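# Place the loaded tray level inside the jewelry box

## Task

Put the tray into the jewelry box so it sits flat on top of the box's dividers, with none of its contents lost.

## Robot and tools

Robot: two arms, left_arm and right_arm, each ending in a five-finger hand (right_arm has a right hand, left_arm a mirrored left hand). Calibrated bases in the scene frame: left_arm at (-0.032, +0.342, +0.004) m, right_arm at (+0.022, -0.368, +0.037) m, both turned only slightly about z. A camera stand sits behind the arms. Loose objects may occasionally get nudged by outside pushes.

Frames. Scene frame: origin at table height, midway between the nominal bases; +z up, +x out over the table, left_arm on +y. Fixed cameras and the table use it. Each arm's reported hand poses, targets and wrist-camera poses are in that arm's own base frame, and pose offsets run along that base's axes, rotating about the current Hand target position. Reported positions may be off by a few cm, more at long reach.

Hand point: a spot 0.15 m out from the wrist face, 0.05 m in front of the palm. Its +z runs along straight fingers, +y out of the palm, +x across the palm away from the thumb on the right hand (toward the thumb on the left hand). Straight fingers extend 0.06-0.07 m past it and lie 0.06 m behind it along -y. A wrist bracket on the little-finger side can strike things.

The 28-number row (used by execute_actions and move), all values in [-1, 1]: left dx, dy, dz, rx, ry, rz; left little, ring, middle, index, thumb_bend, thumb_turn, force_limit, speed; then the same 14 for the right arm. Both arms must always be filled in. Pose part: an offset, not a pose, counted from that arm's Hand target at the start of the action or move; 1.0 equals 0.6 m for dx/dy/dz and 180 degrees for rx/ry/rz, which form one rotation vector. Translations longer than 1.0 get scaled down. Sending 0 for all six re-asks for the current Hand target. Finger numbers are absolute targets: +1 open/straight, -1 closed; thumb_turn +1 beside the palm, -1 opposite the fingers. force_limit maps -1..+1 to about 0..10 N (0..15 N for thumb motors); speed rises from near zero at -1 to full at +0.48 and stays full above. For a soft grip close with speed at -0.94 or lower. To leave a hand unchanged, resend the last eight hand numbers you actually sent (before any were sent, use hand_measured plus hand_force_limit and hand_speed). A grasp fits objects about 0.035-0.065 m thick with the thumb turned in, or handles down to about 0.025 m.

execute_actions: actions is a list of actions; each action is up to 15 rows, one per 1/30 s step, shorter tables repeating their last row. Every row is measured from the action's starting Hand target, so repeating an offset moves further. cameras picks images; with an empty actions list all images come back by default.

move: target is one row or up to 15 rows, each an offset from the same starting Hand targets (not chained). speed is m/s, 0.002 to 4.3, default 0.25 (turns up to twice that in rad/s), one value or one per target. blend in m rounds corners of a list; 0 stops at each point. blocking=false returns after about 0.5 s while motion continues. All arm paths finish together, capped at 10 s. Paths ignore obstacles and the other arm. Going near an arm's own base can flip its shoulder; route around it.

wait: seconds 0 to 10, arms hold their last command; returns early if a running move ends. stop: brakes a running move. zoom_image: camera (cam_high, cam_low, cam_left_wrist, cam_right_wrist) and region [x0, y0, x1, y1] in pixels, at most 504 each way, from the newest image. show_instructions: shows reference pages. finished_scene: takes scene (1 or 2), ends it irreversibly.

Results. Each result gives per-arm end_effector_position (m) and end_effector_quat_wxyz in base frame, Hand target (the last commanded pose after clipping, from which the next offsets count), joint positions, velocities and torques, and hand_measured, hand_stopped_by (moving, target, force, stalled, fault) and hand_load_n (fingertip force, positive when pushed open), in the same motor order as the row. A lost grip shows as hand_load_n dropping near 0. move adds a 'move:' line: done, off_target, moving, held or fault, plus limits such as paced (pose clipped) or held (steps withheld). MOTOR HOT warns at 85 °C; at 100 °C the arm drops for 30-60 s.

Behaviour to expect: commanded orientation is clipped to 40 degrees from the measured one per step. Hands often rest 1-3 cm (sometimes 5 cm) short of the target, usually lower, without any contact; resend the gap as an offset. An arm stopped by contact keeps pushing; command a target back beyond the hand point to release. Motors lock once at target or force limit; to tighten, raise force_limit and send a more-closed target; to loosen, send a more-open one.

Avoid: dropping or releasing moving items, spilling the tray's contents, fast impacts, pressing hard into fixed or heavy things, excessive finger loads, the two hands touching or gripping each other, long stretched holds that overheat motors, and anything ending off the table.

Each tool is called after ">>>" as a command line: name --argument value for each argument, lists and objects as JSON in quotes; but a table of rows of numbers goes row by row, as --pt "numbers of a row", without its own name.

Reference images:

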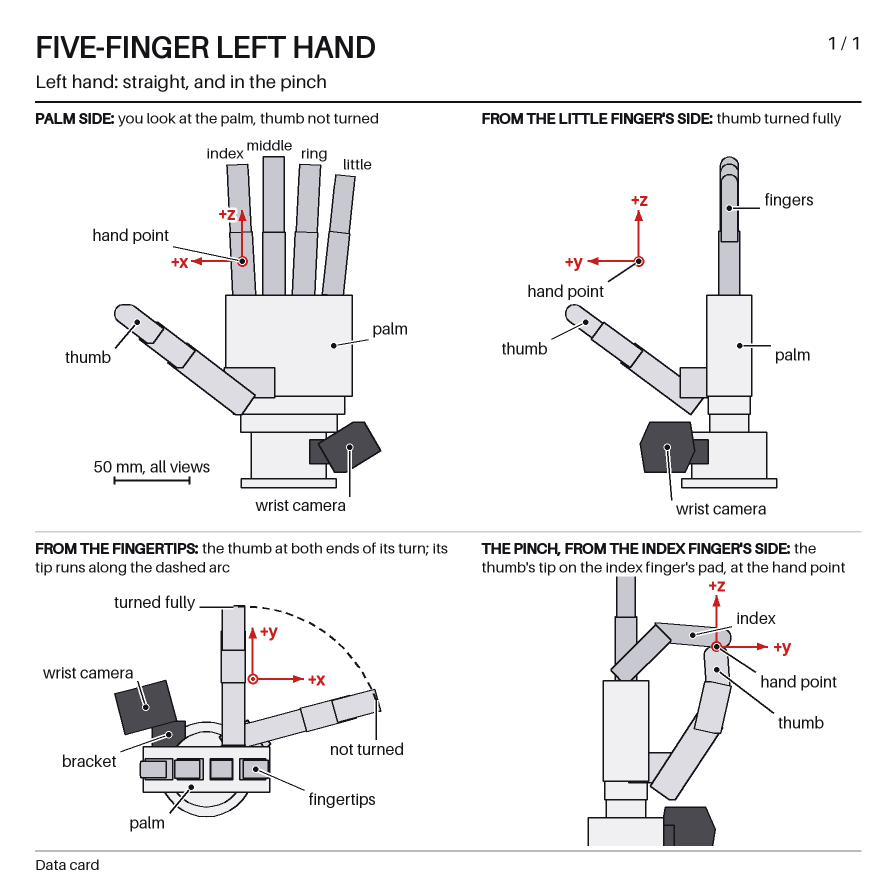

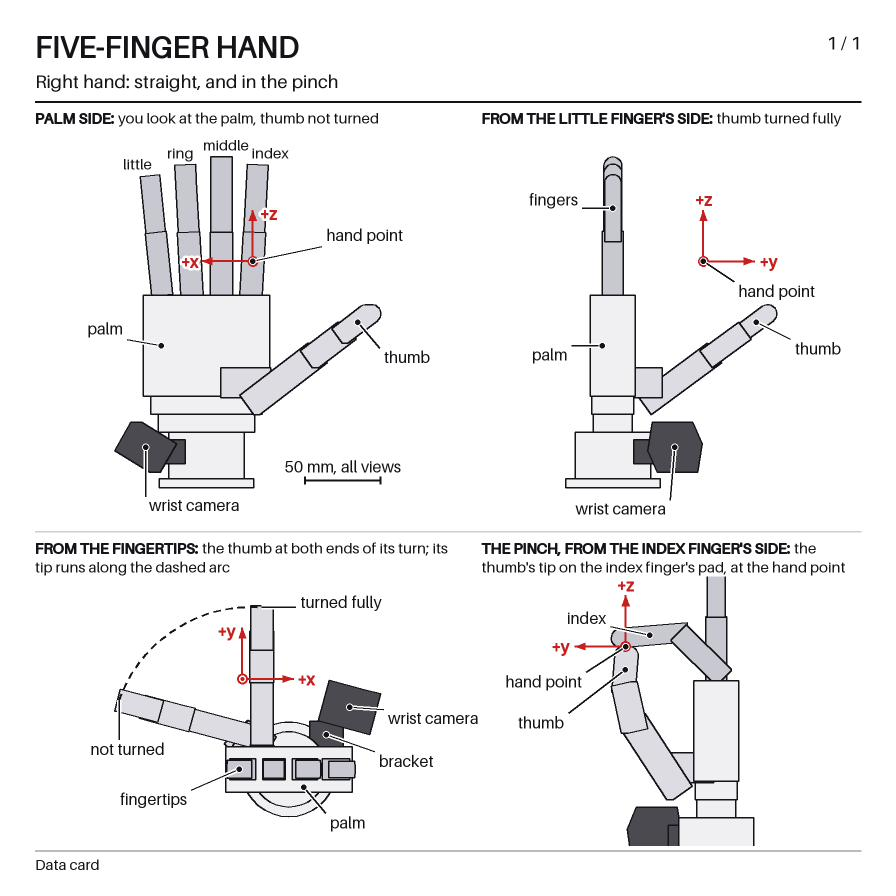

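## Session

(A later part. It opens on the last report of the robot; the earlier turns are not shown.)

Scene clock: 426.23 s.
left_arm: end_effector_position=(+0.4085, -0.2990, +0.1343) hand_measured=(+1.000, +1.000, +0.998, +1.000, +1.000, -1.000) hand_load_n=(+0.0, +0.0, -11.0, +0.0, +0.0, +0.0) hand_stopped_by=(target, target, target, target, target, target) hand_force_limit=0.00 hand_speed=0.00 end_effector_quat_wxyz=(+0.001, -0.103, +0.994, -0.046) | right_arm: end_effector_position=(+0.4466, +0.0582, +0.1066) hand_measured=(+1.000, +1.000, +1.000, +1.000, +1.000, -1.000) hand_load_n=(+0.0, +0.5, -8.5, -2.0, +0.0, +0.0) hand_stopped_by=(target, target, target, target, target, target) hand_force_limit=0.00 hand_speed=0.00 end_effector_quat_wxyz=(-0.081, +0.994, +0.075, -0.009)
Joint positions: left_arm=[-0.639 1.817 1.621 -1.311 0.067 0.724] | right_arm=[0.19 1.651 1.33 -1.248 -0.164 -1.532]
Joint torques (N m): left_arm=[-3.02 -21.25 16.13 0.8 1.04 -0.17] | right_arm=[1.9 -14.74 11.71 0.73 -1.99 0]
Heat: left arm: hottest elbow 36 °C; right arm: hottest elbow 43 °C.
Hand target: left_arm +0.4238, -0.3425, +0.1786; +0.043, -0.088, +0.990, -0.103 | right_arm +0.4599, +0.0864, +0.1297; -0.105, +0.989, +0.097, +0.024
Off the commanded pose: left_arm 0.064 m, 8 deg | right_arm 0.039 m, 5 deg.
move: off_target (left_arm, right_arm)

>>> move --pt "-0.006 0.00 0.012 0.0 0.0 0.0 1 1 1 1 1 -1 0 0 0.00 0.0 0.0 0.0 0 0.0 1 1 1 1 1 -1 0 0" --speed 0.03 --cameras '["cam_low","cam_high","cam_left_wrist"]'

>>> zoom_image --camera "cam_low" --region '[240, 190, 400, 310]'

>>> zoom_image --camera "cam_high" --region '[300, 140, 440, 320]'

Scene clock: 428.87 s.
left_arm: end_effector_position=(+0.4072, -0.2987, +0.1443) hand_measured=(+1.000, +1.000, +0.998, +1.000, +1.000, -1.000) hand_load_n=(+0.0, +0.0, -11.0, +0.0, +0.0, +0.0) hand_stopped_by=(target, target, target, target, target, target) hand_force_limit=0.00 hand_speed=0.00 end_effector_quat_wxyz=(+0.004, -0.102, +0.994, -0.048) | right_arm: end_effector_position=(+0.4466, +0.0582, +0.1066) hand_measured=(+1.000, +1.000, +1.000, +1.000, +1.000, -1.000) hand_load_n=(+0.0, +0.0, -7.0, -3.5, +0.0, +0.0) hand_stopped_by=(target, target, target, target, target, target) hand_force_limit=0.00 hand_speed=0.00 end_effector_quat_wxyz=(-0.081, +0.994, +0.076, -0.009)
Joint positions: left_arm=[-0.64 1.803 1.629 -1.326 0.065 0.724] | right_arm=[0.19 1.651 1.33 -1.248 -0.164 -1.533]
Joint torques (N m): left_arm=[-3.25 -20.66 16.05 0.98 1.06 -0.22] | right_arm=[2.08 -14.62 11.84 0.69 -1.97 0]
Heat: left arm: hottest elbow 36 °C; right arm: hottest elbow 43 °C.
Hand target: left_arm +0.4204, -0.3426, +0.1858; +0.043, -0.088, +0.990, -0.103 | right_arm +0.4599, +0.0864, +0.1297; -0.105, +0.989, +0.097, +0.024
Off the commanded pose: left_arm 0.062 m, 8 deg | right_arm 0.039 m, 5 deg.
move: off_target (left_arm, right_arm)
camera_calibration:
cam_left_wrist: T_world_to_cam=[[-0.0618671, -0.986419, 0.152153, -0.296336], [-0.915472, 0.116811, 0.385053, 0.368364], [-0.397596, -0.11547, -0.910266, 0.376939], [0, 0, 0, 1]] pos_world=[0.468763, -0.291816, 0.246364]
Images, in order (width x height): cam_high 672x504, cam_low 672x504, cam_left_wrist 672x504.

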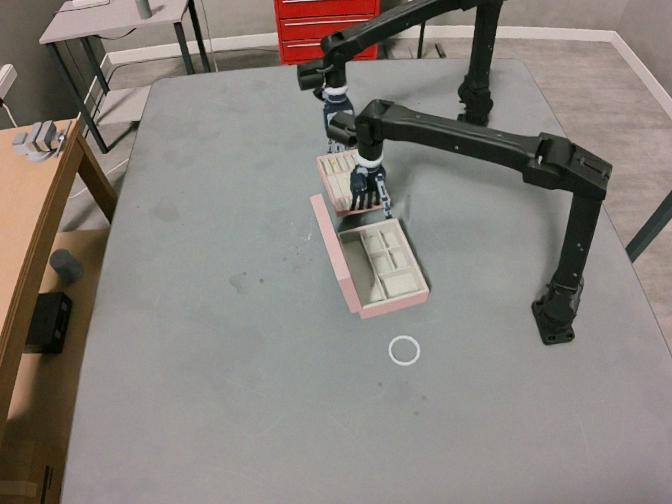

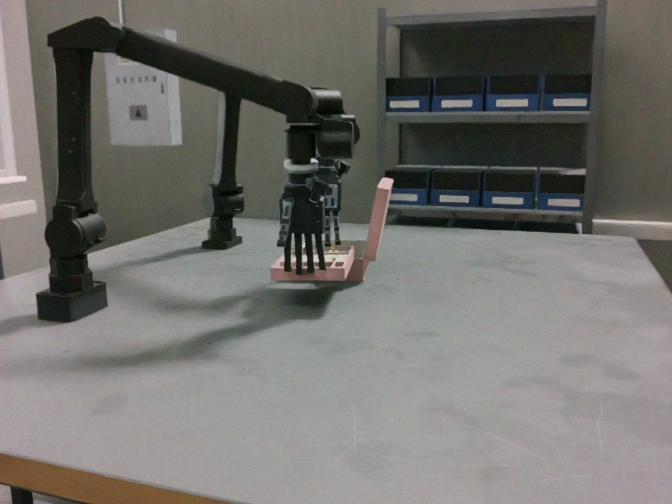

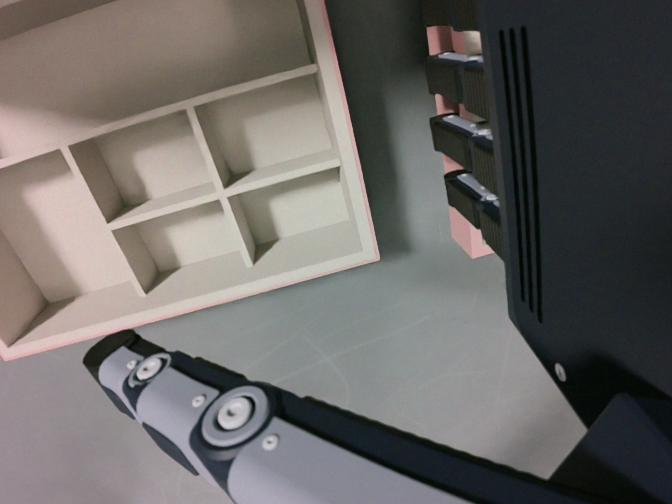

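Scaled by 3.150 from the camera's 672x504 image, which has a finer 960x720 frame.

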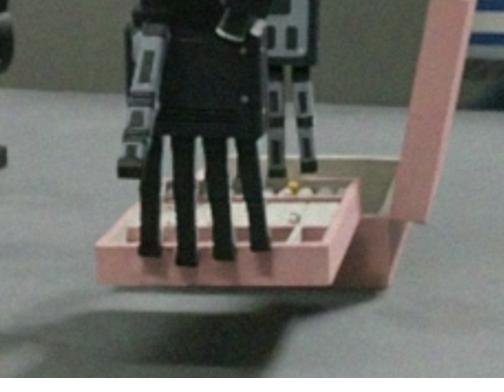

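Scaled by 2.800 from the camera's 672x504 image, which has a finer 960x720 frame.

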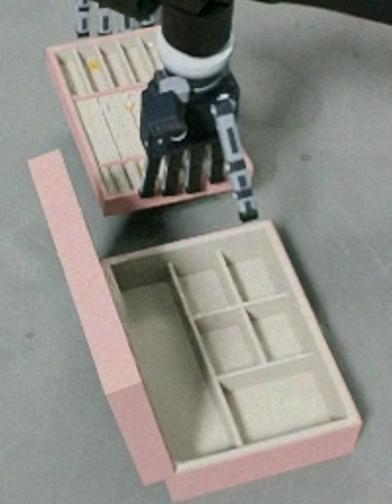

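>>> move --pt "0 0 0 0 0 0.0 1 1 1 1 1 -1 0 0 -0.001 0.015 0.0 0.0 0 0.0 1 1 1 1 1 -1 0 0" --pt "-0.001 0.013 0 0 0 0.0 1 1 1 1 1 -1 0 0 -0.001 0.018 0.0 0.0 0 0.0 1 1 1 1 1 -1 0 0" --speed 0.03

Scene clock: 435.80 s.
left_arm: end_effector_position=(+0.4070, -0.2980, +0.1488) hand_measured=(+1.000, +1.000, +0.998, +1.000, +1.000, -1.000) hand_load_n=(+0.0, +0.0, -12.0, -0.5, +0.0, +0.5) hand_stopped_by=(target, target, target, target, target, target) hand_force_limit=0.00 hand_speed=0.00 end_effector_quat_wxyz=(+0.007, -0.102, +0.994, -0.049) | right_arm: end_effector_position=(+0.4465, +0.0593, +0.1066) hand_measured=(+1.000, +1.000, +1.000, +1.000, +1.000, -1.000) hand_load_n=(+0.0, +0.0, -7.5, -4.0, +0.0, +0.0) hand_stopped_by=(target, target, target, target, target, target) hand_force_limit=0.00 hand_speed=0.00 end_effector_quat_wxyz=(-0.081, +0.994, +0.077, -0.009)
Joint positions: left_arm=[-0.64 1.795 1.63 -1.328 0.063 0.724] | right_arm=[0.193 1.651 1.33 -1.248 -0.162 -1.533]
Joint torques (N m): left_arm=[-2.37 -20.78 14.69 1.13 1.16 -0.11] | right_arm=[3.72 -14.45 12.03 0.88 -2.07 0.23]
Heat: left arm: hottest elbow 38 °C; right arm: hottest elbow 43 °C.
Hand target: left_arm +0.4198, -0.3348, +0.1858; +0.043, -0.088, +0.990, -0.103 | right_arm +0.4593, +0.0971, +0.1297; -0.105, +0.989, +0.097, +0.024
Off the commanded pose: left_arm 0.054 m, 8 deg | right_arm 0.046 m, 5 deg.
move: off_target (left_arm, right_arm)

>>> move --pt "0 0 0 0 0 0.0 1 1 1 1 1 -1 0 0 -0.002 0.013 0.0 0.0 0 0.0 1 1 1 1 1 -1 0 0" --pt "-0.0025 0.015 -0.004 0 0 0.0 1 1 1 1 1 -1 0 0 -0.002 0.015 0.0 0.0 0 0.0 1 1 1 1 1 -1 0 0" --speed 0.03

Scene clock: 438.63 s.
left_arm: end_effector_position=(+0.4083, -0.2938, +0.1571) hand_measured=(+1.000, +1.000, +0.998, +1.000, +1.000, -1.000) hand_load_n=(+0.0, +0.0, -12.5, -1.0, +0.0, +0.0) hand_stopped_by=(target, target, target, target, target, target) hand_force_limit=0.00 hand_speed=0.00 end_effector_quat_wxyz=(+0.014, -0.102, +0.993, -0.052) | right_arm: end_effector_position=(+0.4463, +0.0642, +0.1067) hand_measured=(+1.000, +1.000, +1.000, +1.000, +1.000, -1.000) hand_load_n=(-0.5, -1.0, -8.5, -3.5, +0.0, +0.0) hand_stopped_by=(target, target, target, target, target, target) hand_force_limit=0.00 hand_speed=0.00 end_effector_quat_wxyz=(-0.077, +0.994, +0.080, -0.008)
Joint positions: left_arm=[-0.634 1.778 1.63 -1.333 0.059 0.73] | right_arm=[0.206 1.651 1.33 -1.245 -0.155 -1.524]
Joint torques (N m): left_arm=[-1.96 -20.25 12.51 1.62 1.35 -0.06] | right_arm=[3.96 -14.39 12.25 0.83 -2.32 0.29]
Heat: left arm: hottest elbow 39 °C; right arm: hottest elbow 43 °C.
Hand target: left_arm +0.4183, -0.3258, +0.1833; +0.043, -0.088, +0.990, -0.103 | right_arm +0.4582, +0.1060, +0.1297; -0.105, +0.989, +0.097, +0.024
Off the commanded pose: left_arm 0.043 m, 7 deg | right_arm 0.049 m, 5 deg.
move: off_target (left_arm, right_arm)

>>> move --pt "0 0 -0.018 0 0 0.0 1 1 1 1 1 -1 0 0 -0.002 0.008 0.0 0.0 0 0.0 1 1 1 1 1 -1 0 0" --pt "-0.0015 0.010 -0.025 0 0 0.0 1 1 1 1 1 -1 0 0 -0.002 0.015 0.0 0.0 0 0.0 1 1 1 1 1 -1 0 0" --speed 0.03 --cameras '["cam_low"]'

>>> zoom_image --camera "cam_low" --region '[240, 190, 400, 310]'

Scene clock: 441.37 s.
left_arm: end_effector_position=(+0.4105, -0.2883, +0.1493) hand_measured=(+1.000, +1.000, +0.998, +1.000, +1.000, -1.000) hand_load_n=(+0.0, +0.0, -12.0, -3.0, +0.0, +0.0) hand_stopped_by=(target, target, target, target, target, target) hand_force_limit=0.00 hand_speed=0.00 end_effector_quat_wxyz=(+0.014, -0.101, +0.993, -0.052) | right_arm: end_effector_position=(+0.4449, +0.0696, +0.1069) hand_measured=(+1.000, +1.000, +1.000, +1.000, +1.000, -1.000) hand_load_n=(+0.0, -1.5, -10.0, -3.0, +0.0, +0.0) hand_stopped_by=(target, target, target, target, target, target) hand_force_limit=0.00 hand_speed=0.00 end_effector_quat_wxyz=(-0.074, +0.994, +0.076, -0.007)
Joint positions: left_arm=[-0.624 1.776 1.607 -1.311 0.059 0.741] | right_arm=[0.219 1.651 1.33 -1.243 -0.15 -1.503]
Joint torques (N m): left_arm=[-2.2 -20.54 10.35 2.26 1.41 -0.12] | right_arm=[4.48 -13.98 12.45 0.81 -2.52 0.33]
Heat: left arm: hottest elbow 39 °C; right arm: hottest elbow 43 °C.
Hand target: left_arm +0.4174, -0.3197, +0.1683; +0.043, -0.088, +0.990, -0.103 | right_arm +0.4569, +0.1151, +0.1297; -0.105, +0.989, +0.097, +0.024
Off the commanded pose: left_arm 0.037 m, 7 deg | right_arm 0.052 m, 6 deg.
move: off_target (left_arm, right_arm)
Images, in order (width x height): cam_low 672x504.

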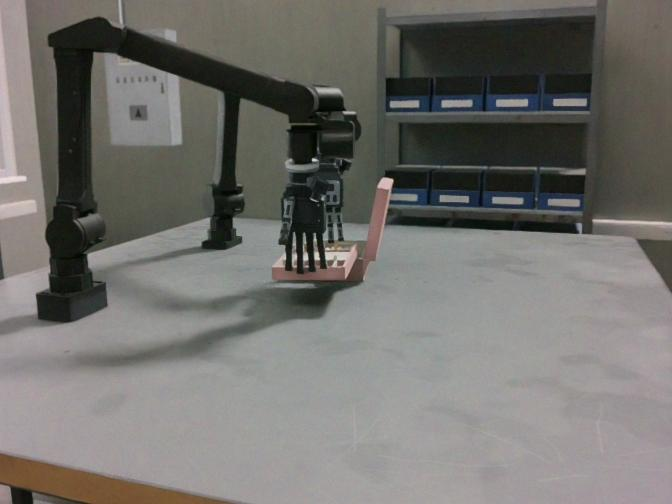

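Scaled by 3.150 from the camera's 672x504 image, which has a finer 960x720 frame.

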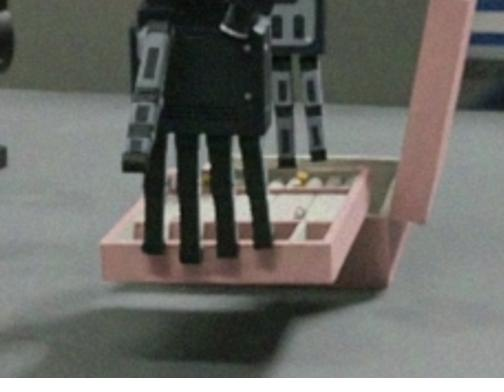

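>>> move --pt "0 0 0 0 0 0.0 1 1 1 1 1 -1 0 0 -0.002 0.013 0.0 0.0 0 0.0 1 1 1 1 1 -1 0 0" --pt "-0.010 0.033 -0.006 0 0 0.0 1 1 1 1 1 -1 0 0 -0.005 0.033 0.0 0.0 0 0.0 1 1 1 1 1 -1 0 0" --speed 0.03

Scene clock: 447.03 s.
left_arm: end_effector_position=(+0.4040, -0.2700, +0.1461) hand_measured=(+1.000, +1.000, +0.998, +1.000, +1.000, -1.000) hand_load_n=(+0.0, +0.0, -12.5, -2.0, +0.0, +0.0) hand_stopped_by=(target, target, target, target, target, target) hand_force_limit=0.00 hand_speed=0.00 end_effector_quat_wxyz=(+0.015, -0.101, +0.993, -0.053) | right_arm: end_effector_position=(+0.4400, +0.0883, +0.1072) hand_measured=(+1.000, +1.000, +1.000, +1.000, +1.000, -1.000) hand_load_n=(+0.0, -0.5, -10.0, -3.0, -0.5, +0.0) hand_stopped_by=(target, target, target, target, target, target) hand_force_limit=0.00 hand_speed=0.00 end_effector_quat_wxyz=(-0.071, +0.994, +0.077, -0.009)
Joint positions: left_arm=[-0.603 1.735 1.543 -1.286 0.061 0.762] | right_arm=[0.262 1.651 1.33 -1.24 -0.143 -1.463]
Joint torques (N m): left_arm=[-1.96 -19.84 10.24 2.17 1.48 -0.08] | right_arm=[4.01 -13.8 13.22 0.98 -2.65 0.3]
Heat: left arm: hottest elbow 38 °C; right arm: hottest elbow 44 °C.
Hand target: left_arm +0.4114, -0.3000, +0.1648; +0.043, -0.088, +0.990, -0.103 | right_arm +0.4540, +0.1348, +0.1297; -0.105, +0.989, +0.097, +0.024
Off the commanded pose: left_arm 0.036 m, 7 deg | right_arm 0.054 m, 6 deg.
move: off_target (left_arm, right_arm)

>>> move --pt "0 0.0 0 0 0 0.0 1 1 1 1 1 -1 0 0 -0.0005 0.008 0.0 0.0 0 0.0 1 1 1 1 1 -1 0 0" --pt "-0.007 0.066 0.0 0 0 0.0 1 1 1 1 1 -1 0 0 -0.005 0.067 0.002 0.0 0 0.0 1 1 1 1 1 -1 0 0" --speed 0.03 --cameras '["cam_low","cam_high"]'

>>> zoom_image --camera "cam_low" --region '[240, 190, 400, 310]'

>>> zoom_image --camera "cam_high" --region '[300, 140, 440, 320]'

Scene clock: 451.40 s.
left_arm: end_effector_position=(+0.3986, -0.2320, +0.1479) hand_measured=(+1.000, +1.000, +0.998, +1.000, +1.000, -1.000) hand_load_n=(+0.0, +0.0, -11.0, -3.0, +0.0, +0.0) hand_stopped_by=(target, target, target, target, target, target) hand_force_limit=0.00 hand_speed=0.00 end_effector_quat_wxyz=(+0.015, -0.100, +0.993, -0.056) | right_arm: end_effector_position=(+0.4309, +0.1257, +0.1106) hand_measured=(+1.000, +1.000, +1.000, +1.000, +1.000, -1.000) hand_load_n=(+0.0, -2.0, -10.0, -1.5, +0.0, +0.0) hand_stopped_by=(target, target, target, target, target, target) hand_force_limit=0.00 hand_speed=0.00 end_effector_quat_wxyz=(-0.071, +0.995, +0.074, -0.007)
Joint positions: left_arm=[-0.546 1.668 1.46 -1.271 0.072 0.821] | right_arm=[0.341 1.651 1.339 -1.235 -0.142 -1.377]
Joint torques (N m): left_arm=[-1.9 -18.61 10.17 2.06 1.51 -0.11] | right_arm=[4.13 -12.51 15.3 1.03 -2.31 0.23]
Motor temperatures (°C): left_arm=[22 32 37 20 23 20] | right_arm=[21 30 44 20 33 24]
Heat: left arm: hottest elbow 37 °C; right arm: hottest elbow 44 °C.
Hand target: left_arm +0.4071, -0.2603, +0.1647; +0.043, -0.088, +0.990, -0.103 | right_arm +0.4509, +0.1751, +0.1309; -0.105, +0.989, +0.097, +0.024
Off the commanded pose: left_arm 0.034 m, 6 deg | right_arm 0.057 m, 6 deg.
move: off_target (left_arm, right_arm)
Images, in order (width x height): cam_high 672x504, cam_low 672x504.

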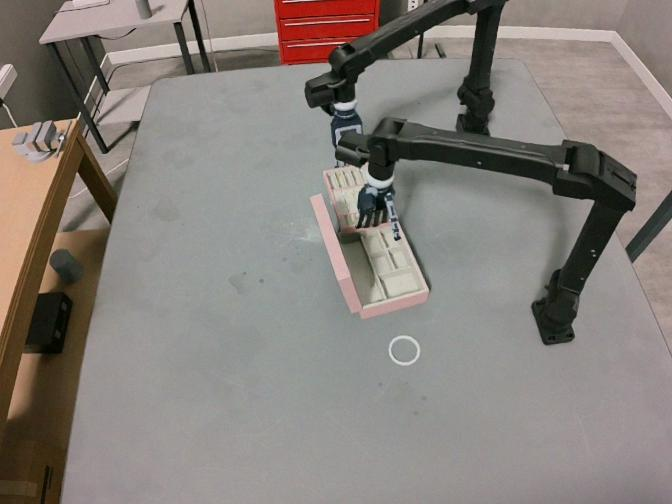

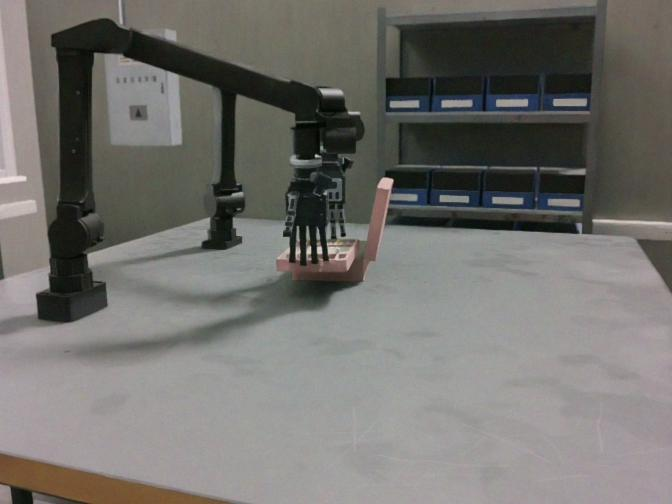

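Scaled by 3.150 from the camera's 672x504 image, which has a finer 960x720 frame.

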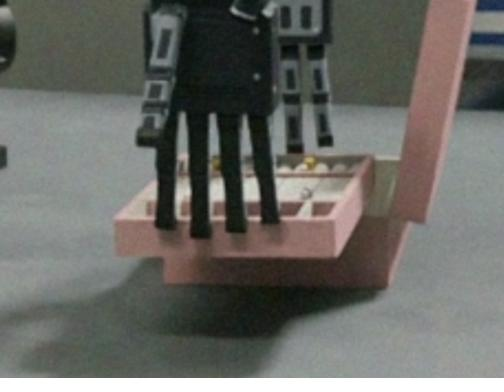

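Scaled by 2.800 from the camera's 672x504 image, which has a finer 960x720 frame.

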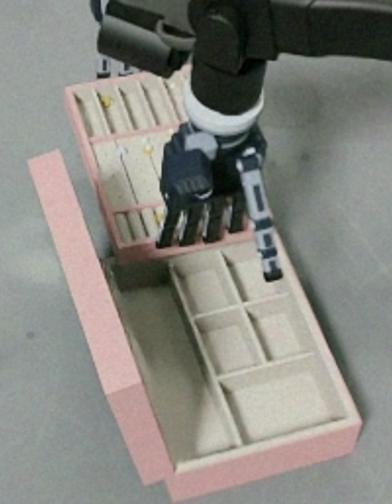

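>>> move --pt "0 0.0 0 0 0 0.0 1 1 1 1 1 -1 0 0 0.003 0.0 0.0 0.0 0 0.0 1 1 1 1 1 -1 0 0" --pt "-0.012 0.0825 -0.001 0 0 0.0 1 1 1 1 1 -1 0 0 -0.002 0.0825 -0.003 0.0 0 0.0 1 1 1 1 1 -1 0 0" --speed 0.035 --cameras '["cam_low","cam_high"]'

>>> zoom_image --camera "cam_high" --region '[300, 140, 440, 320]'

Scene clock: 458.47 s.
left_arm: end_effector_position=(+0.3918, -0.1858, +0.1503) hand_measured=(+1.000, +1.000, +0.998, +1.000, +1.000, -1.000) hand_load_n=(+0.0, +0.0, -12.0, -1.0, +0.0, +0.5) hand_stopped_by=(target, target, target, target, target, target) hand_force_limit=0.00 hand_speed=0.00 end_effector_quat_wxyz=(+0.018, -0.102, +0.993, -0.062) | right_arm: end_effector_position=(+0.4297, +0.1732, +0.1088) hand_measured=(+1.000, +1.000, +1.000, +1.000, +1.000, -1.000) hand_load_n=(+0.0, -0.5, -8.0, -3.0, +0.0, +0.0) hand_stopped_by=(target, target, target, target, target, target) hand_force_limit=0.00 hand_speed=0.00 end_effector_quat_wxyz=(-0.069, +0.994, +0.079, -0.009)
Joint positions: left_arm=[-0.467 1.587 1.368 -1.254 0.085 0.895] | right_arm=[0.433 1.695 1.39 -1.235 -0.135 -1.294]
Joint torques (N m): left_arm=[-1.9 -17.08 9.81 1.72 1.56 -0.06] | right_arm=[3.78 -12.51 15.99 1.29 -2.17 0.31]
Heat: left arm: hottest elbow 36 °C; right arm: hottest elbow 45 °C.
Hand target: left_arm +0.4000, -0.2109, +0.1642; +0.043, -0.088, +0.990, -0.103 | right_arm +0.4498, +0.2246, +0.1290; -0.105, +0.989, +0.097, +0.024
Off the commanded pose: left_arm 0.030 m, 6 deg | right_arm 0.059 m, 6 deg.
move: off_target (left_arm, right_arm)
Images, in order (width x height): cam_high 672x504, cam_low 672x504.

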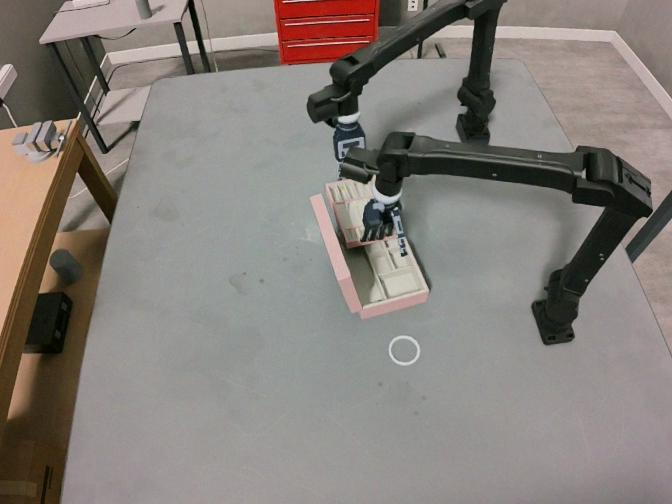

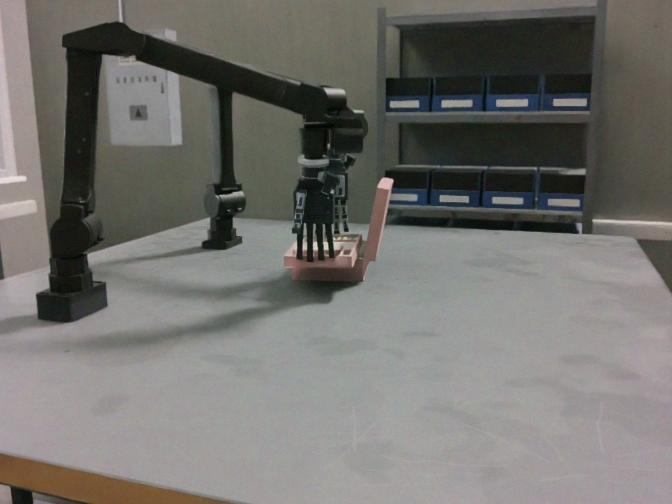

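Scaled by 2.800 from the camera's 672x504 image, which has a finer 960x720 frame.

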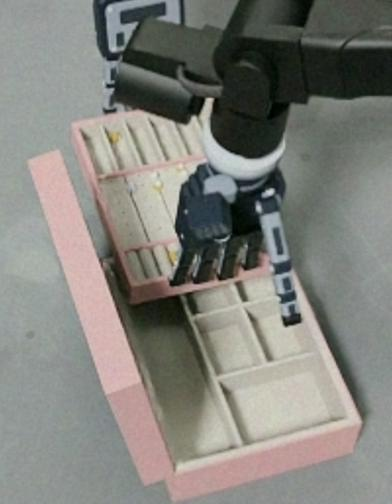

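>>> move --pt "0 0.0 0 0 0 0.0 1 1 1 1 1 -1 0 0 -0.001 0.006 0.0 0.0 0 0.0 1 1 1 1 1 -1 0 0" --pt "-0.013 0.1 -0.001 0 0 0.0 1 1 1 1 1 -1 0 0 -0.0145 0.102 -0.00 0.0 0 0.0 1 1 1 1 1 -1 0 0" --speed 0.035 --cameras '["cam_low","cam_high"]'

>>> zoom_image --camera "cam_high" --region '[300, 140, 440, 320]'

>>> zoom_image --camera "cam_low" --region '[260, 190, 420, 310]'

Scene clock: 464.00 s.
left_arm: end_effector_position=(+0.3844, -0.1287, +0.1529) hand_measured=(+1.000, +1.000, +0.998, +1.000, +1.000, -1.000) hand_load_n=(+0.0, +0.0, -12.0, -0.5, -0.5, +0.0) hand_stopped_by=(target, target, target, target, target, target) hand_force_limit=0.00 hand_speed=0.00 end_effector_quat_wxyz=(+0.021, -0.102, +0.992, -0.068) | right_arm: end_effector_position=(+0.4246, +0.2318, +0.1056) hand_measured=(+1.000, +1.000, +1.000, +1.000, +1.000, -1.000) hand_load_n=(+0.0, -1.0, -6.0, -4.5, +0.0, +0.0) hand_stopped_by=(target, target, target, target, target, target) hand_force_limit=0.00 hand_speed=0.00 end_effector_quat_wxyz=(-0.065, +0.995, +0.081, -0.009)
Joint positions: left_arm=[-0.357 1.504 1.28 -1.249 0.103 1.004] | right_arm=[0.542 1.754 1.46 -1.235 -0.125 -1.19]
Joint torques (N m): left_arm=[-1.85 -15.38 9.4 1.55 1.63 -0.06] | right_arm=[3.9 -13.51 16.53 1.28 -1.95 0.34]
Heat: left arm: hottest elbow 36 °C; right arm: hottest elbow 46 °C.
Hand target: left_arm +0.3922, -0.1509, +0.1635; +0.043, -0.088, +0.990, -0.103 | right_arm +0.4410, +0.2859, +0.1292; -0.105, +0.989, +0.097, +0.024
Off the commanded pose: left_arm 0.026 m, 5 deg | right_arm 0.061 m, 6 deg.
move: off_target (left_arm, right_arm)
Images, in order (width x height): cam_high 672x504, cam_low 672x504.

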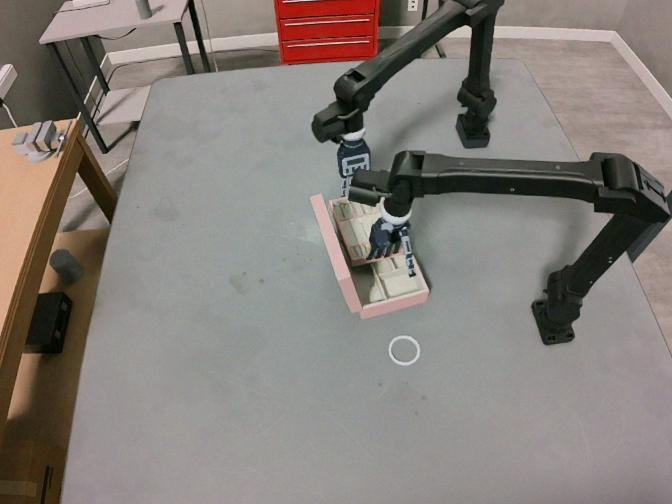

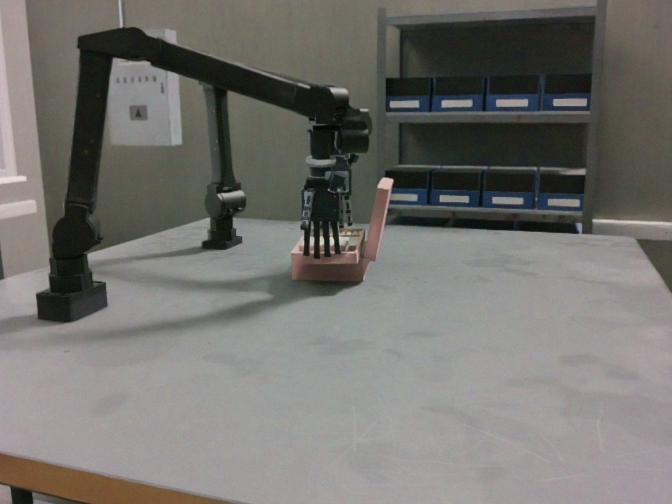

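Scaled by 2.800 from the camera's 672x504 image, which has a finer 960x720 frame.

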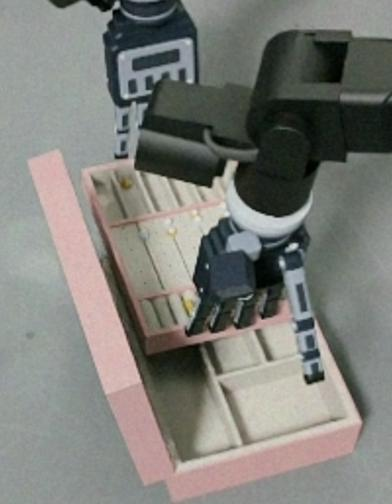

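Scaled by 3.150 from the camera's 672x504 image, which has a finer 960x720 frame.

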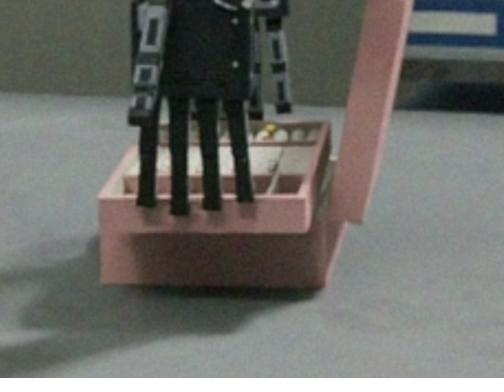

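>>> move --pt "0 0.0 0 0 0 0.0 1 1 1 1 1 -1 0 0 -0.001 0.01 0.015 0.0 0 0.0 1 1 1 1 1 -1 0 0" --pt "-0.013 0.075 -0.004 0 0 0.0 1 1 1 1 1 -1 0 0 -0.015 0.08 0.015 0.0 0 0.0 1 1 1 1 1 -1 0 0" --speed 0.035 --cameras '["cam_low","cam_high","cam_left_wrist"]'

>>> zoom_image --camera "cam_high" --region '[300, 170, 440, 330]'

>>> zoom_image --camera "cam_low" --region '[270, 210, 390, 300]'

Scene clock: 471.80 s.
left_arm: end_effector_position=(+0.3769, -0.0839, +0.1516) hand_measured=(+1.000, +1.000, +0.998, +1.000, +1.000, -1.000) hand_load_n=(+0.0, -0.5, -13.0, +0.0, +0.0, +0.0) hand_stopped_by=(target, target, target, target, target, target) hand_force_limit=0.00 hand_speed=0.00 end_effector_quat_wxyz=(+0.022, -0.103, +0.992, -0.069) | right_arm: end_effector_position=(+0.4212, +0.2773, +0.1127) hand_measured=(+1.000, +1.000, +1.000, +1.000, +1.000, -1.000) hand_load_n=(+0.0, +0.0, -6.0, -5.5, +0.0, +0.0) hand_stopped_by=(target, target, target, target, target, target) hand_force_limit=0.00 hand_speed=0.00 end_effector_quat_wxyz=(-0.062, +0.995, +0.083, -0.007)
Joint positions: left_arm=[-0.262 1.451 1.219 -1.248 0.113 1.096] | right_arm=[0.619 1.801 1.544 -1.262 -0.114 -1.115]
Joint torques (N m): left_arm=[-2.02 -14.51 9.22 1.32 1.8 -0.04] | right_arm=[3.96 -14.15 17.09 1.28 -1.92 0.35]
Motor temperatures (°C): left_arm=[22 32 35 20 25 20] | right_arm=[21 30 50 20 33 24]
Heat: left arm: hottest elbow 35 °C; right arm: hottest elbow 50 °C.
Hand target: left_arm +0.3844, -0.1060, +0.1612; +0.043, -0.088, +0.990, -0.103 | right_arm +0.4320, +0.3338, +0.1381; -0.105, +0.989, +0.097, +0.024
Off the commanded pose: left_arm 0.025 m, 5 deg | right_arm 0.063 m, 6 deg.
move: off_target (left_arm, right_arm)
camera_calibration:
cam_left_wrist: T_world_to_cam=[[-0.0636934, -0.980096, 0.188029, -0.0916417], [-0.930882, 0.126262, 0.342808, 0.325825], [-0.359726, -0.153198, -0.920395, 0.380437], [0, 0, 0, 1]] pos_world=[0.43432, -0.0726747, 0.255688]
Images, in order (width x height): cam_high 672x504, cam_low 672x504, cam_left_wrist 672x504.

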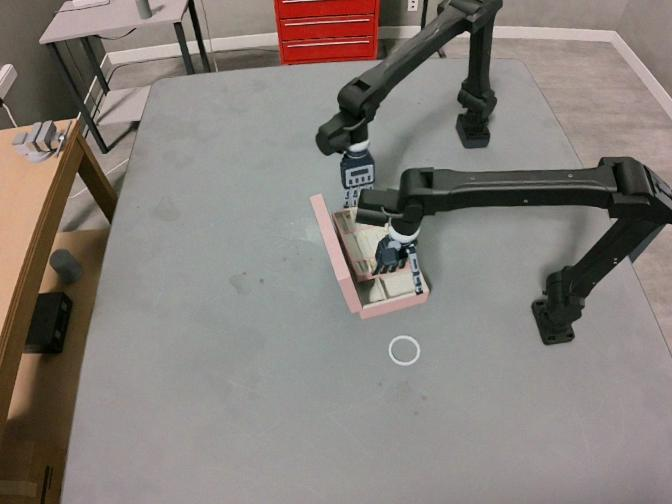

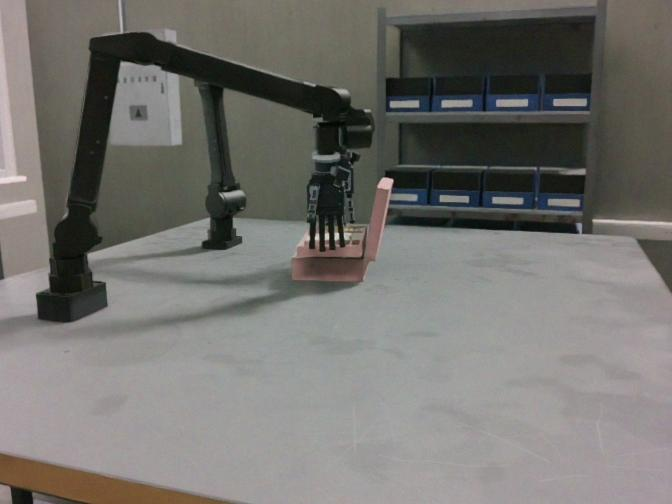

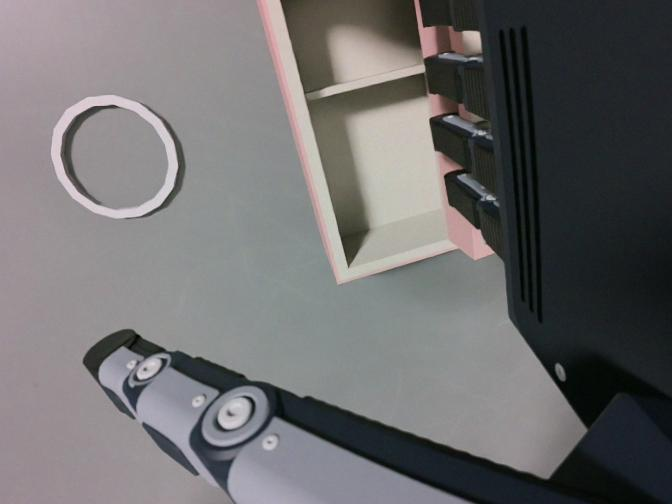

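Scaled by 3.150 from the camera's 672x504 image, which has a finer 960x720 frame.

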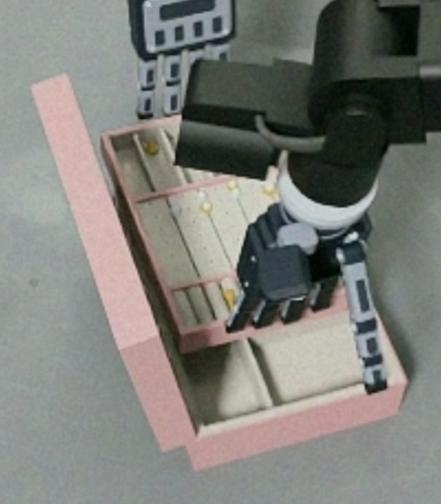

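Scaled by 4.200 from the camera's 672x504 image, which has a finer 960x720 frame.

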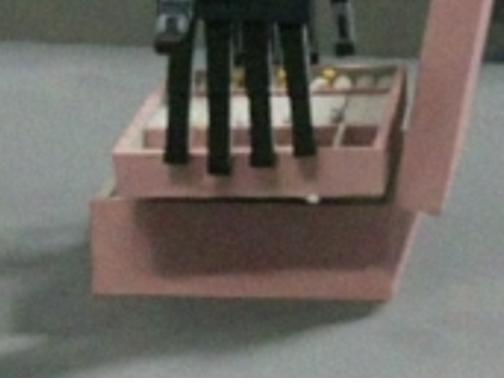

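>>> zoom_image --camera "cam_high" --region '[305, 190, 435, 325]'

Scaled by 3.733 from the camera's 672x504 image, which has a finer 960x720 frame.

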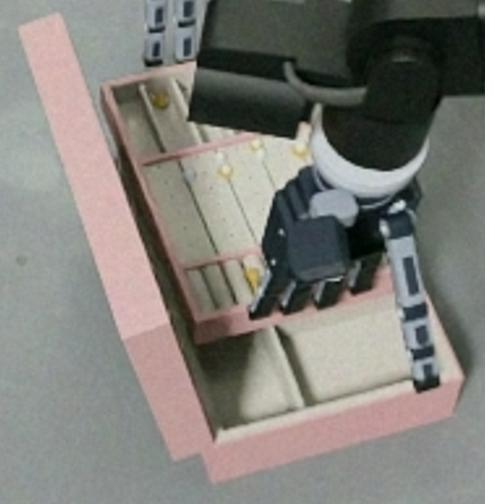

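>>> move --pt "0 0.0 0 0 0 0.0 1 1 1 1 1 -1 0 0 -0.001 0.006 0.0 0.0 0 0.0 1 1 1 1 1 -1 0 0" --pt "-0.012 0.077 -0.003 0 0 0.0 1 1 1 1 1 -1 0 0 -0.013 0.080 0.0 0.0 0 0.0 1 1 1 1 1 -1 0 0" --speed 0.035 --cameras '["cam_low","cam_high","cam_left_wrist"]'

>>> zoom_image --camera "cam_high" --region '[305, 190, 435, 325]'

>>> zoom_image --camera "cam_low" --region '[270, 210, 390, 300]'

Scene clock: 480.90 s.
left_arm: end_effector_position=(+0.3717, -0.0392, +0.1512) hand_measured=(+1.000, +1.000, +0.998, +1.000, +1.000, -1.000) hand_load_n=(+0.0, +0.0, -13.0, -0.5, +0.0, +0.0) hand_stopped_by=(target, target, target, target, target, target) hand_force_limit=0.00 hand_speed=0.00 end_effector_quat_wxyz=(+0.027, -0.103, +0.992, -0.073) | right_arm: end_effector_position=(+0.4167, +0.3227, +0.1111) hand_measured=(+1.000, +1.000, +1.000, +1.000, +1.000, -1.000) hand_load_n=(+0.0, +0.0, -5.5, -6.0, +0.0, +0.0) hand_stopped_by=(target, target, target, target, target, target) hand_force_limit=0.00 hand_speed=0.00 end_effector_quat_wxyz=(-0.058, +0.995, +0.083, -0.008)
Joint positions: left_arm=[-0.157 1.408 1.175 -1.248 0.127 1.201] | right_arm=[0.69 1.867 1.634 -1.284 -0.105 -1.045]
Joint torques (N m): left_arm=[-1.96 -13.68 8.95 0.88 1.86 -0.04] | right_arm=[3.84 -15.15 17.52 1.21 -1.81 0.33]
Motor temperatures (°C): left_arm=[22 32 34 20 26 20] | right_arm=[21 30 55 20 32 24]
Heat: left arm: hottest elbow 34 °C; right arm: hottest elbow 55 °C.
Hand target: left_arm +0.3772, -0.0596, +0.1593; +0.043, -0.088, +0.990, -0.103 | right_arm +0.4242, +0.3817, +0.1380; -0.105, +0.989, +0.097, +0.024
Off the commanded pose: left_arm 0.023 m, 4 deg | right_arm 0.065 m, 7 deg.
move: off_target (left_arm, right_arm)
camera_calibration:
cam_left_wrist: T_world_to_cam=[[-0.0657381, -0.978865, 0.193653, -0.0480725], [-0.934271, 0.128541, 0.332588, 0.318377], [-0.350451, -0.159061, -0.922975, 0.381786], [0, 0, 0, 1]] pos_world=[0.428087, -0.0272539, 0.2558]
Images, in order (width x height): cam_high 672x504, cam_low 672x504, cam_left_wrist 672x504.

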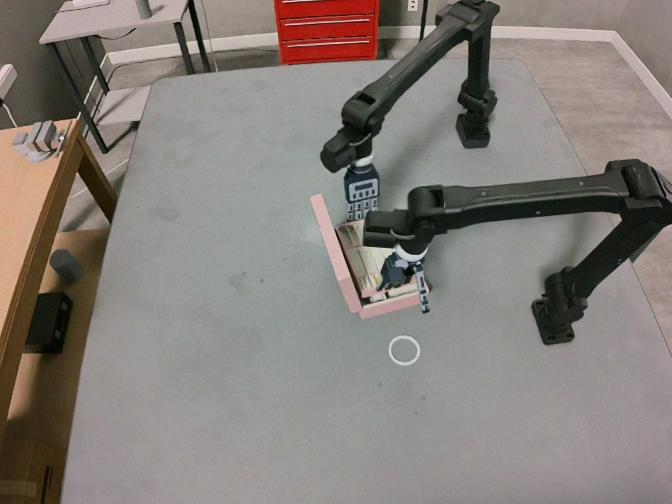

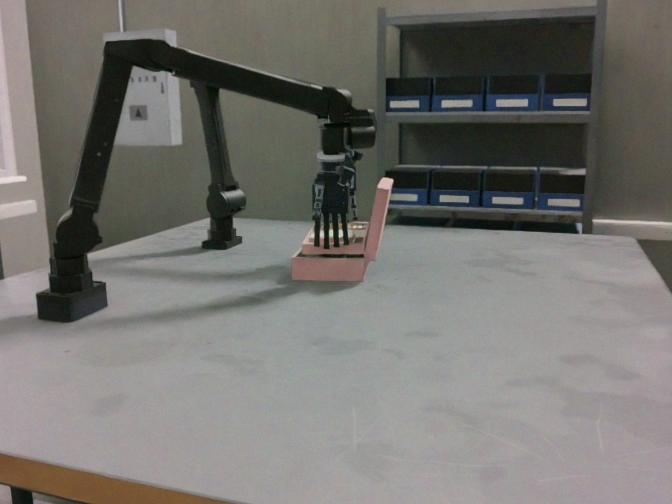

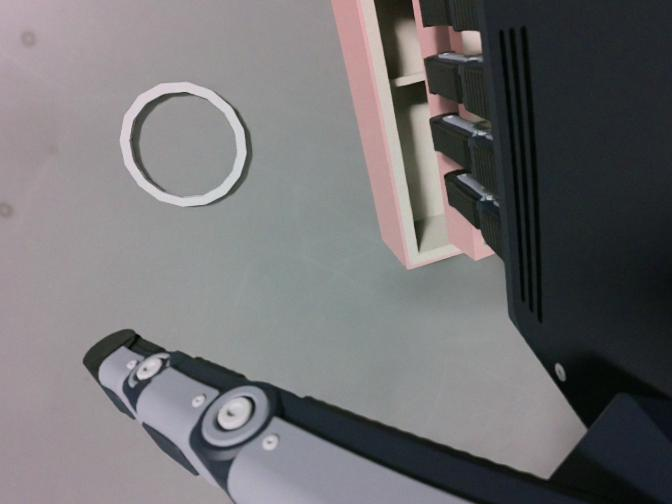

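Scaled by 3.733 from the camera's 672x504 image, which has a finer 960x720 frame.

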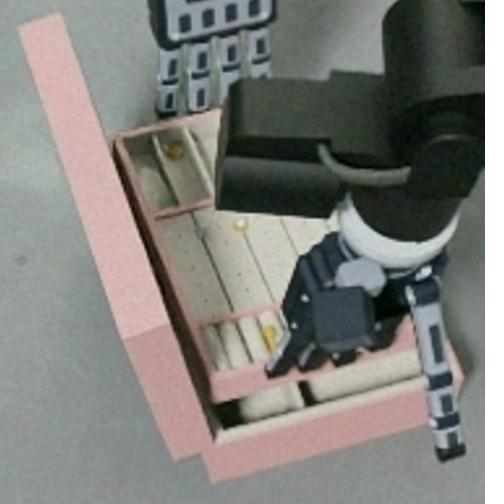

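Scaled by 4.200 from the camera's 672x504 image, which has a finer 960x720 frame.

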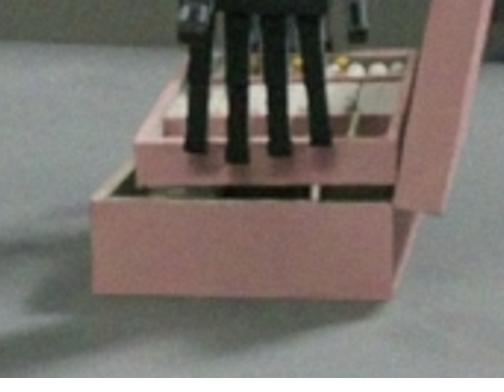

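>>> move --pt "0 0.0 -0.01 0 0 0.0 1 1 1 1 1 -1 0 0 -0.012 0.004 0.0 0.0 0 -0.006 1 1 1 1 1 -1 0 0" --pt "-0.014 0.009 -0.018 0 0 -0.006 1 1 1 1 1 -1 0 0 -0.025 0.012 0.0 0.0 0 -0.008 1 1 1 1 1 -1 0 0" --speed 0.03 --cameras '["cam_low","cam_high","cam_left_wrist"]'

>>> zoom_image --camera "cam_high" --region '[305, 190, 435, 325]'

>>> zoom_image --camera "cam_low" --region '[270, 210, 390, 300]'

Scene clock: 490.43 s.
left_arm: end_effector_position=(+0.3612, -0.0318, +0.1402) hand_measured=(+1.000, +1.000, +0.998, +1.000, +1.000, -1.000) hand_load_n=(+0.0, +0.0, -15.0, +0.0, +0.0, +0.0) hand_stopped_by=(target, target, target, target, target, target) hand_force_limit=0.00 hand_speed=0.00 end_effector_quat_wxyz=(+0.022, -0.097, +0.992, -0.071) | right_arm: end_effector_position=(+0.4083, +0.3311, +0.1115) hand_measured=(+1.000, +1.000, +1.000, +1.000, +1.000, -1.000) hand_load_n=(+0.0, +0.0, -2.5, -9.0, +0.0, +0.0) hand_stopped_by=(target, target, target, target, target, target) hand_force_limit=0.00 hand_speed=0.00 end_effector_quat_wxyz=(-0.054, +0.996, +0.074, -0.006)
Joint positions: left_arm=[-0.145 1.392 1.128 -1.229 0.127 1.225] | right_arm=[0.712 1.867 1.634 -1.284 -0.095 -1.004]
Joint torques (N m): left_arm=[-2.37 -13.45 8.95 1.03 2 -0.02] | right_arm=[4.07 -16.26 15.68 1.72 -1.94 0.5]
Motor temperatures (°C): left_arm=[22 31 34 20 27 20] | right_arm=[21 30 60 20 32 25]
Heat: left arm: hottest elbow 34 °C; right arm: hottest elbow 60 °C.
Hand target: left_arm +0.3688, -0.0542, +0.1485; +0.042, -0.079, +0.991, -0.104 | right_arm +0.4093, +0.3891, +0.1381; -0.105, +0.991, +0.084, +0.026
Off the commanded pose: left_arm 0.025 m, 5 deg | right_arm 0.064 m, 7 deg.
move: off_target (left_arm, right_arm)
camera_calibration:
cam_left_wrist: T_world_to_cam=[[-0.0757635, -0.978651, 0.191057, -0.0354098], [-0.929861, 0.138526, 0.340835, 0.308816], [-0.360025, -0.151834, -0.920504, 0.372379], [0, 0, 0, 1]] pos_world=[0.418539, -0.0208933, 0.244286]
Images, in order (width x height): cam_high 672x504, cam_low 672x504, cam_left_wrist 672x504.

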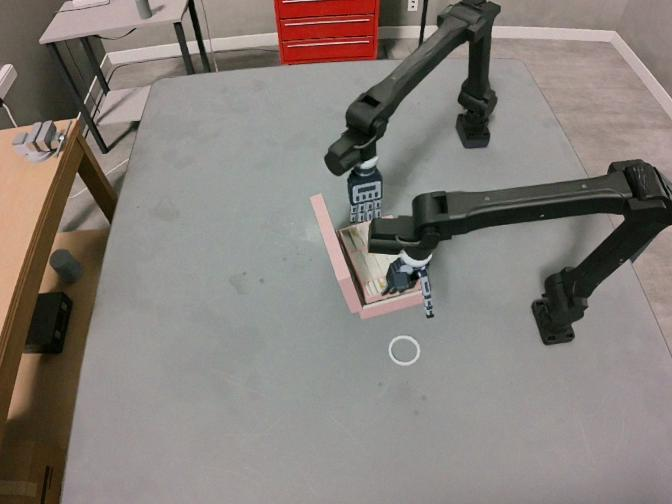

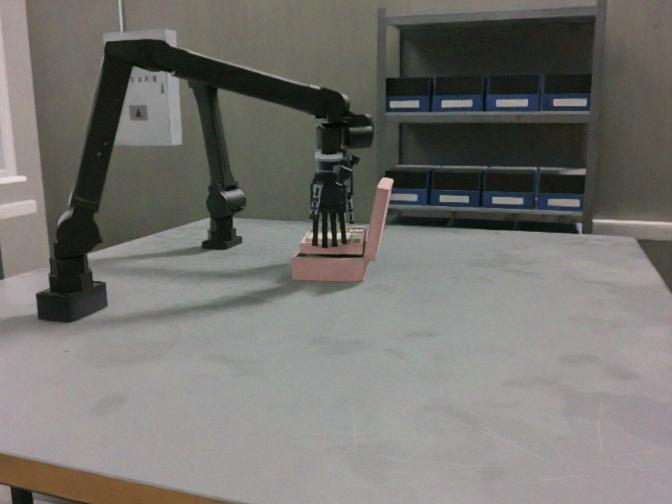

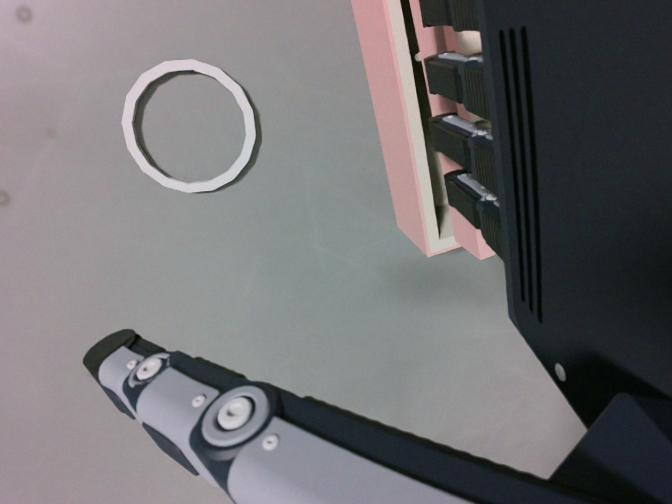

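Scaled by 3.733 from the camera's 672x504 image, which has a finer 960x720 frame.

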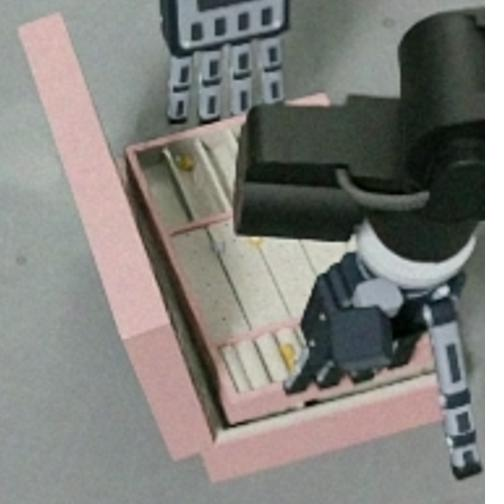

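Scaled by 4.200 from the camera's 672x504 image, which has a finer 960x720 frame.

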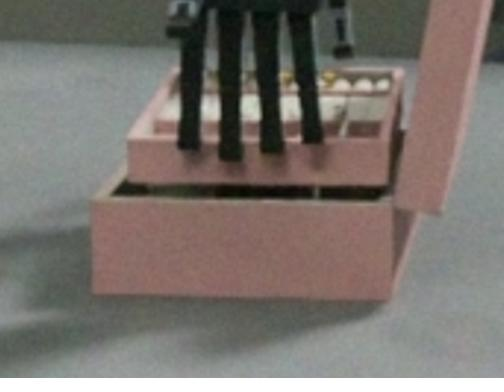

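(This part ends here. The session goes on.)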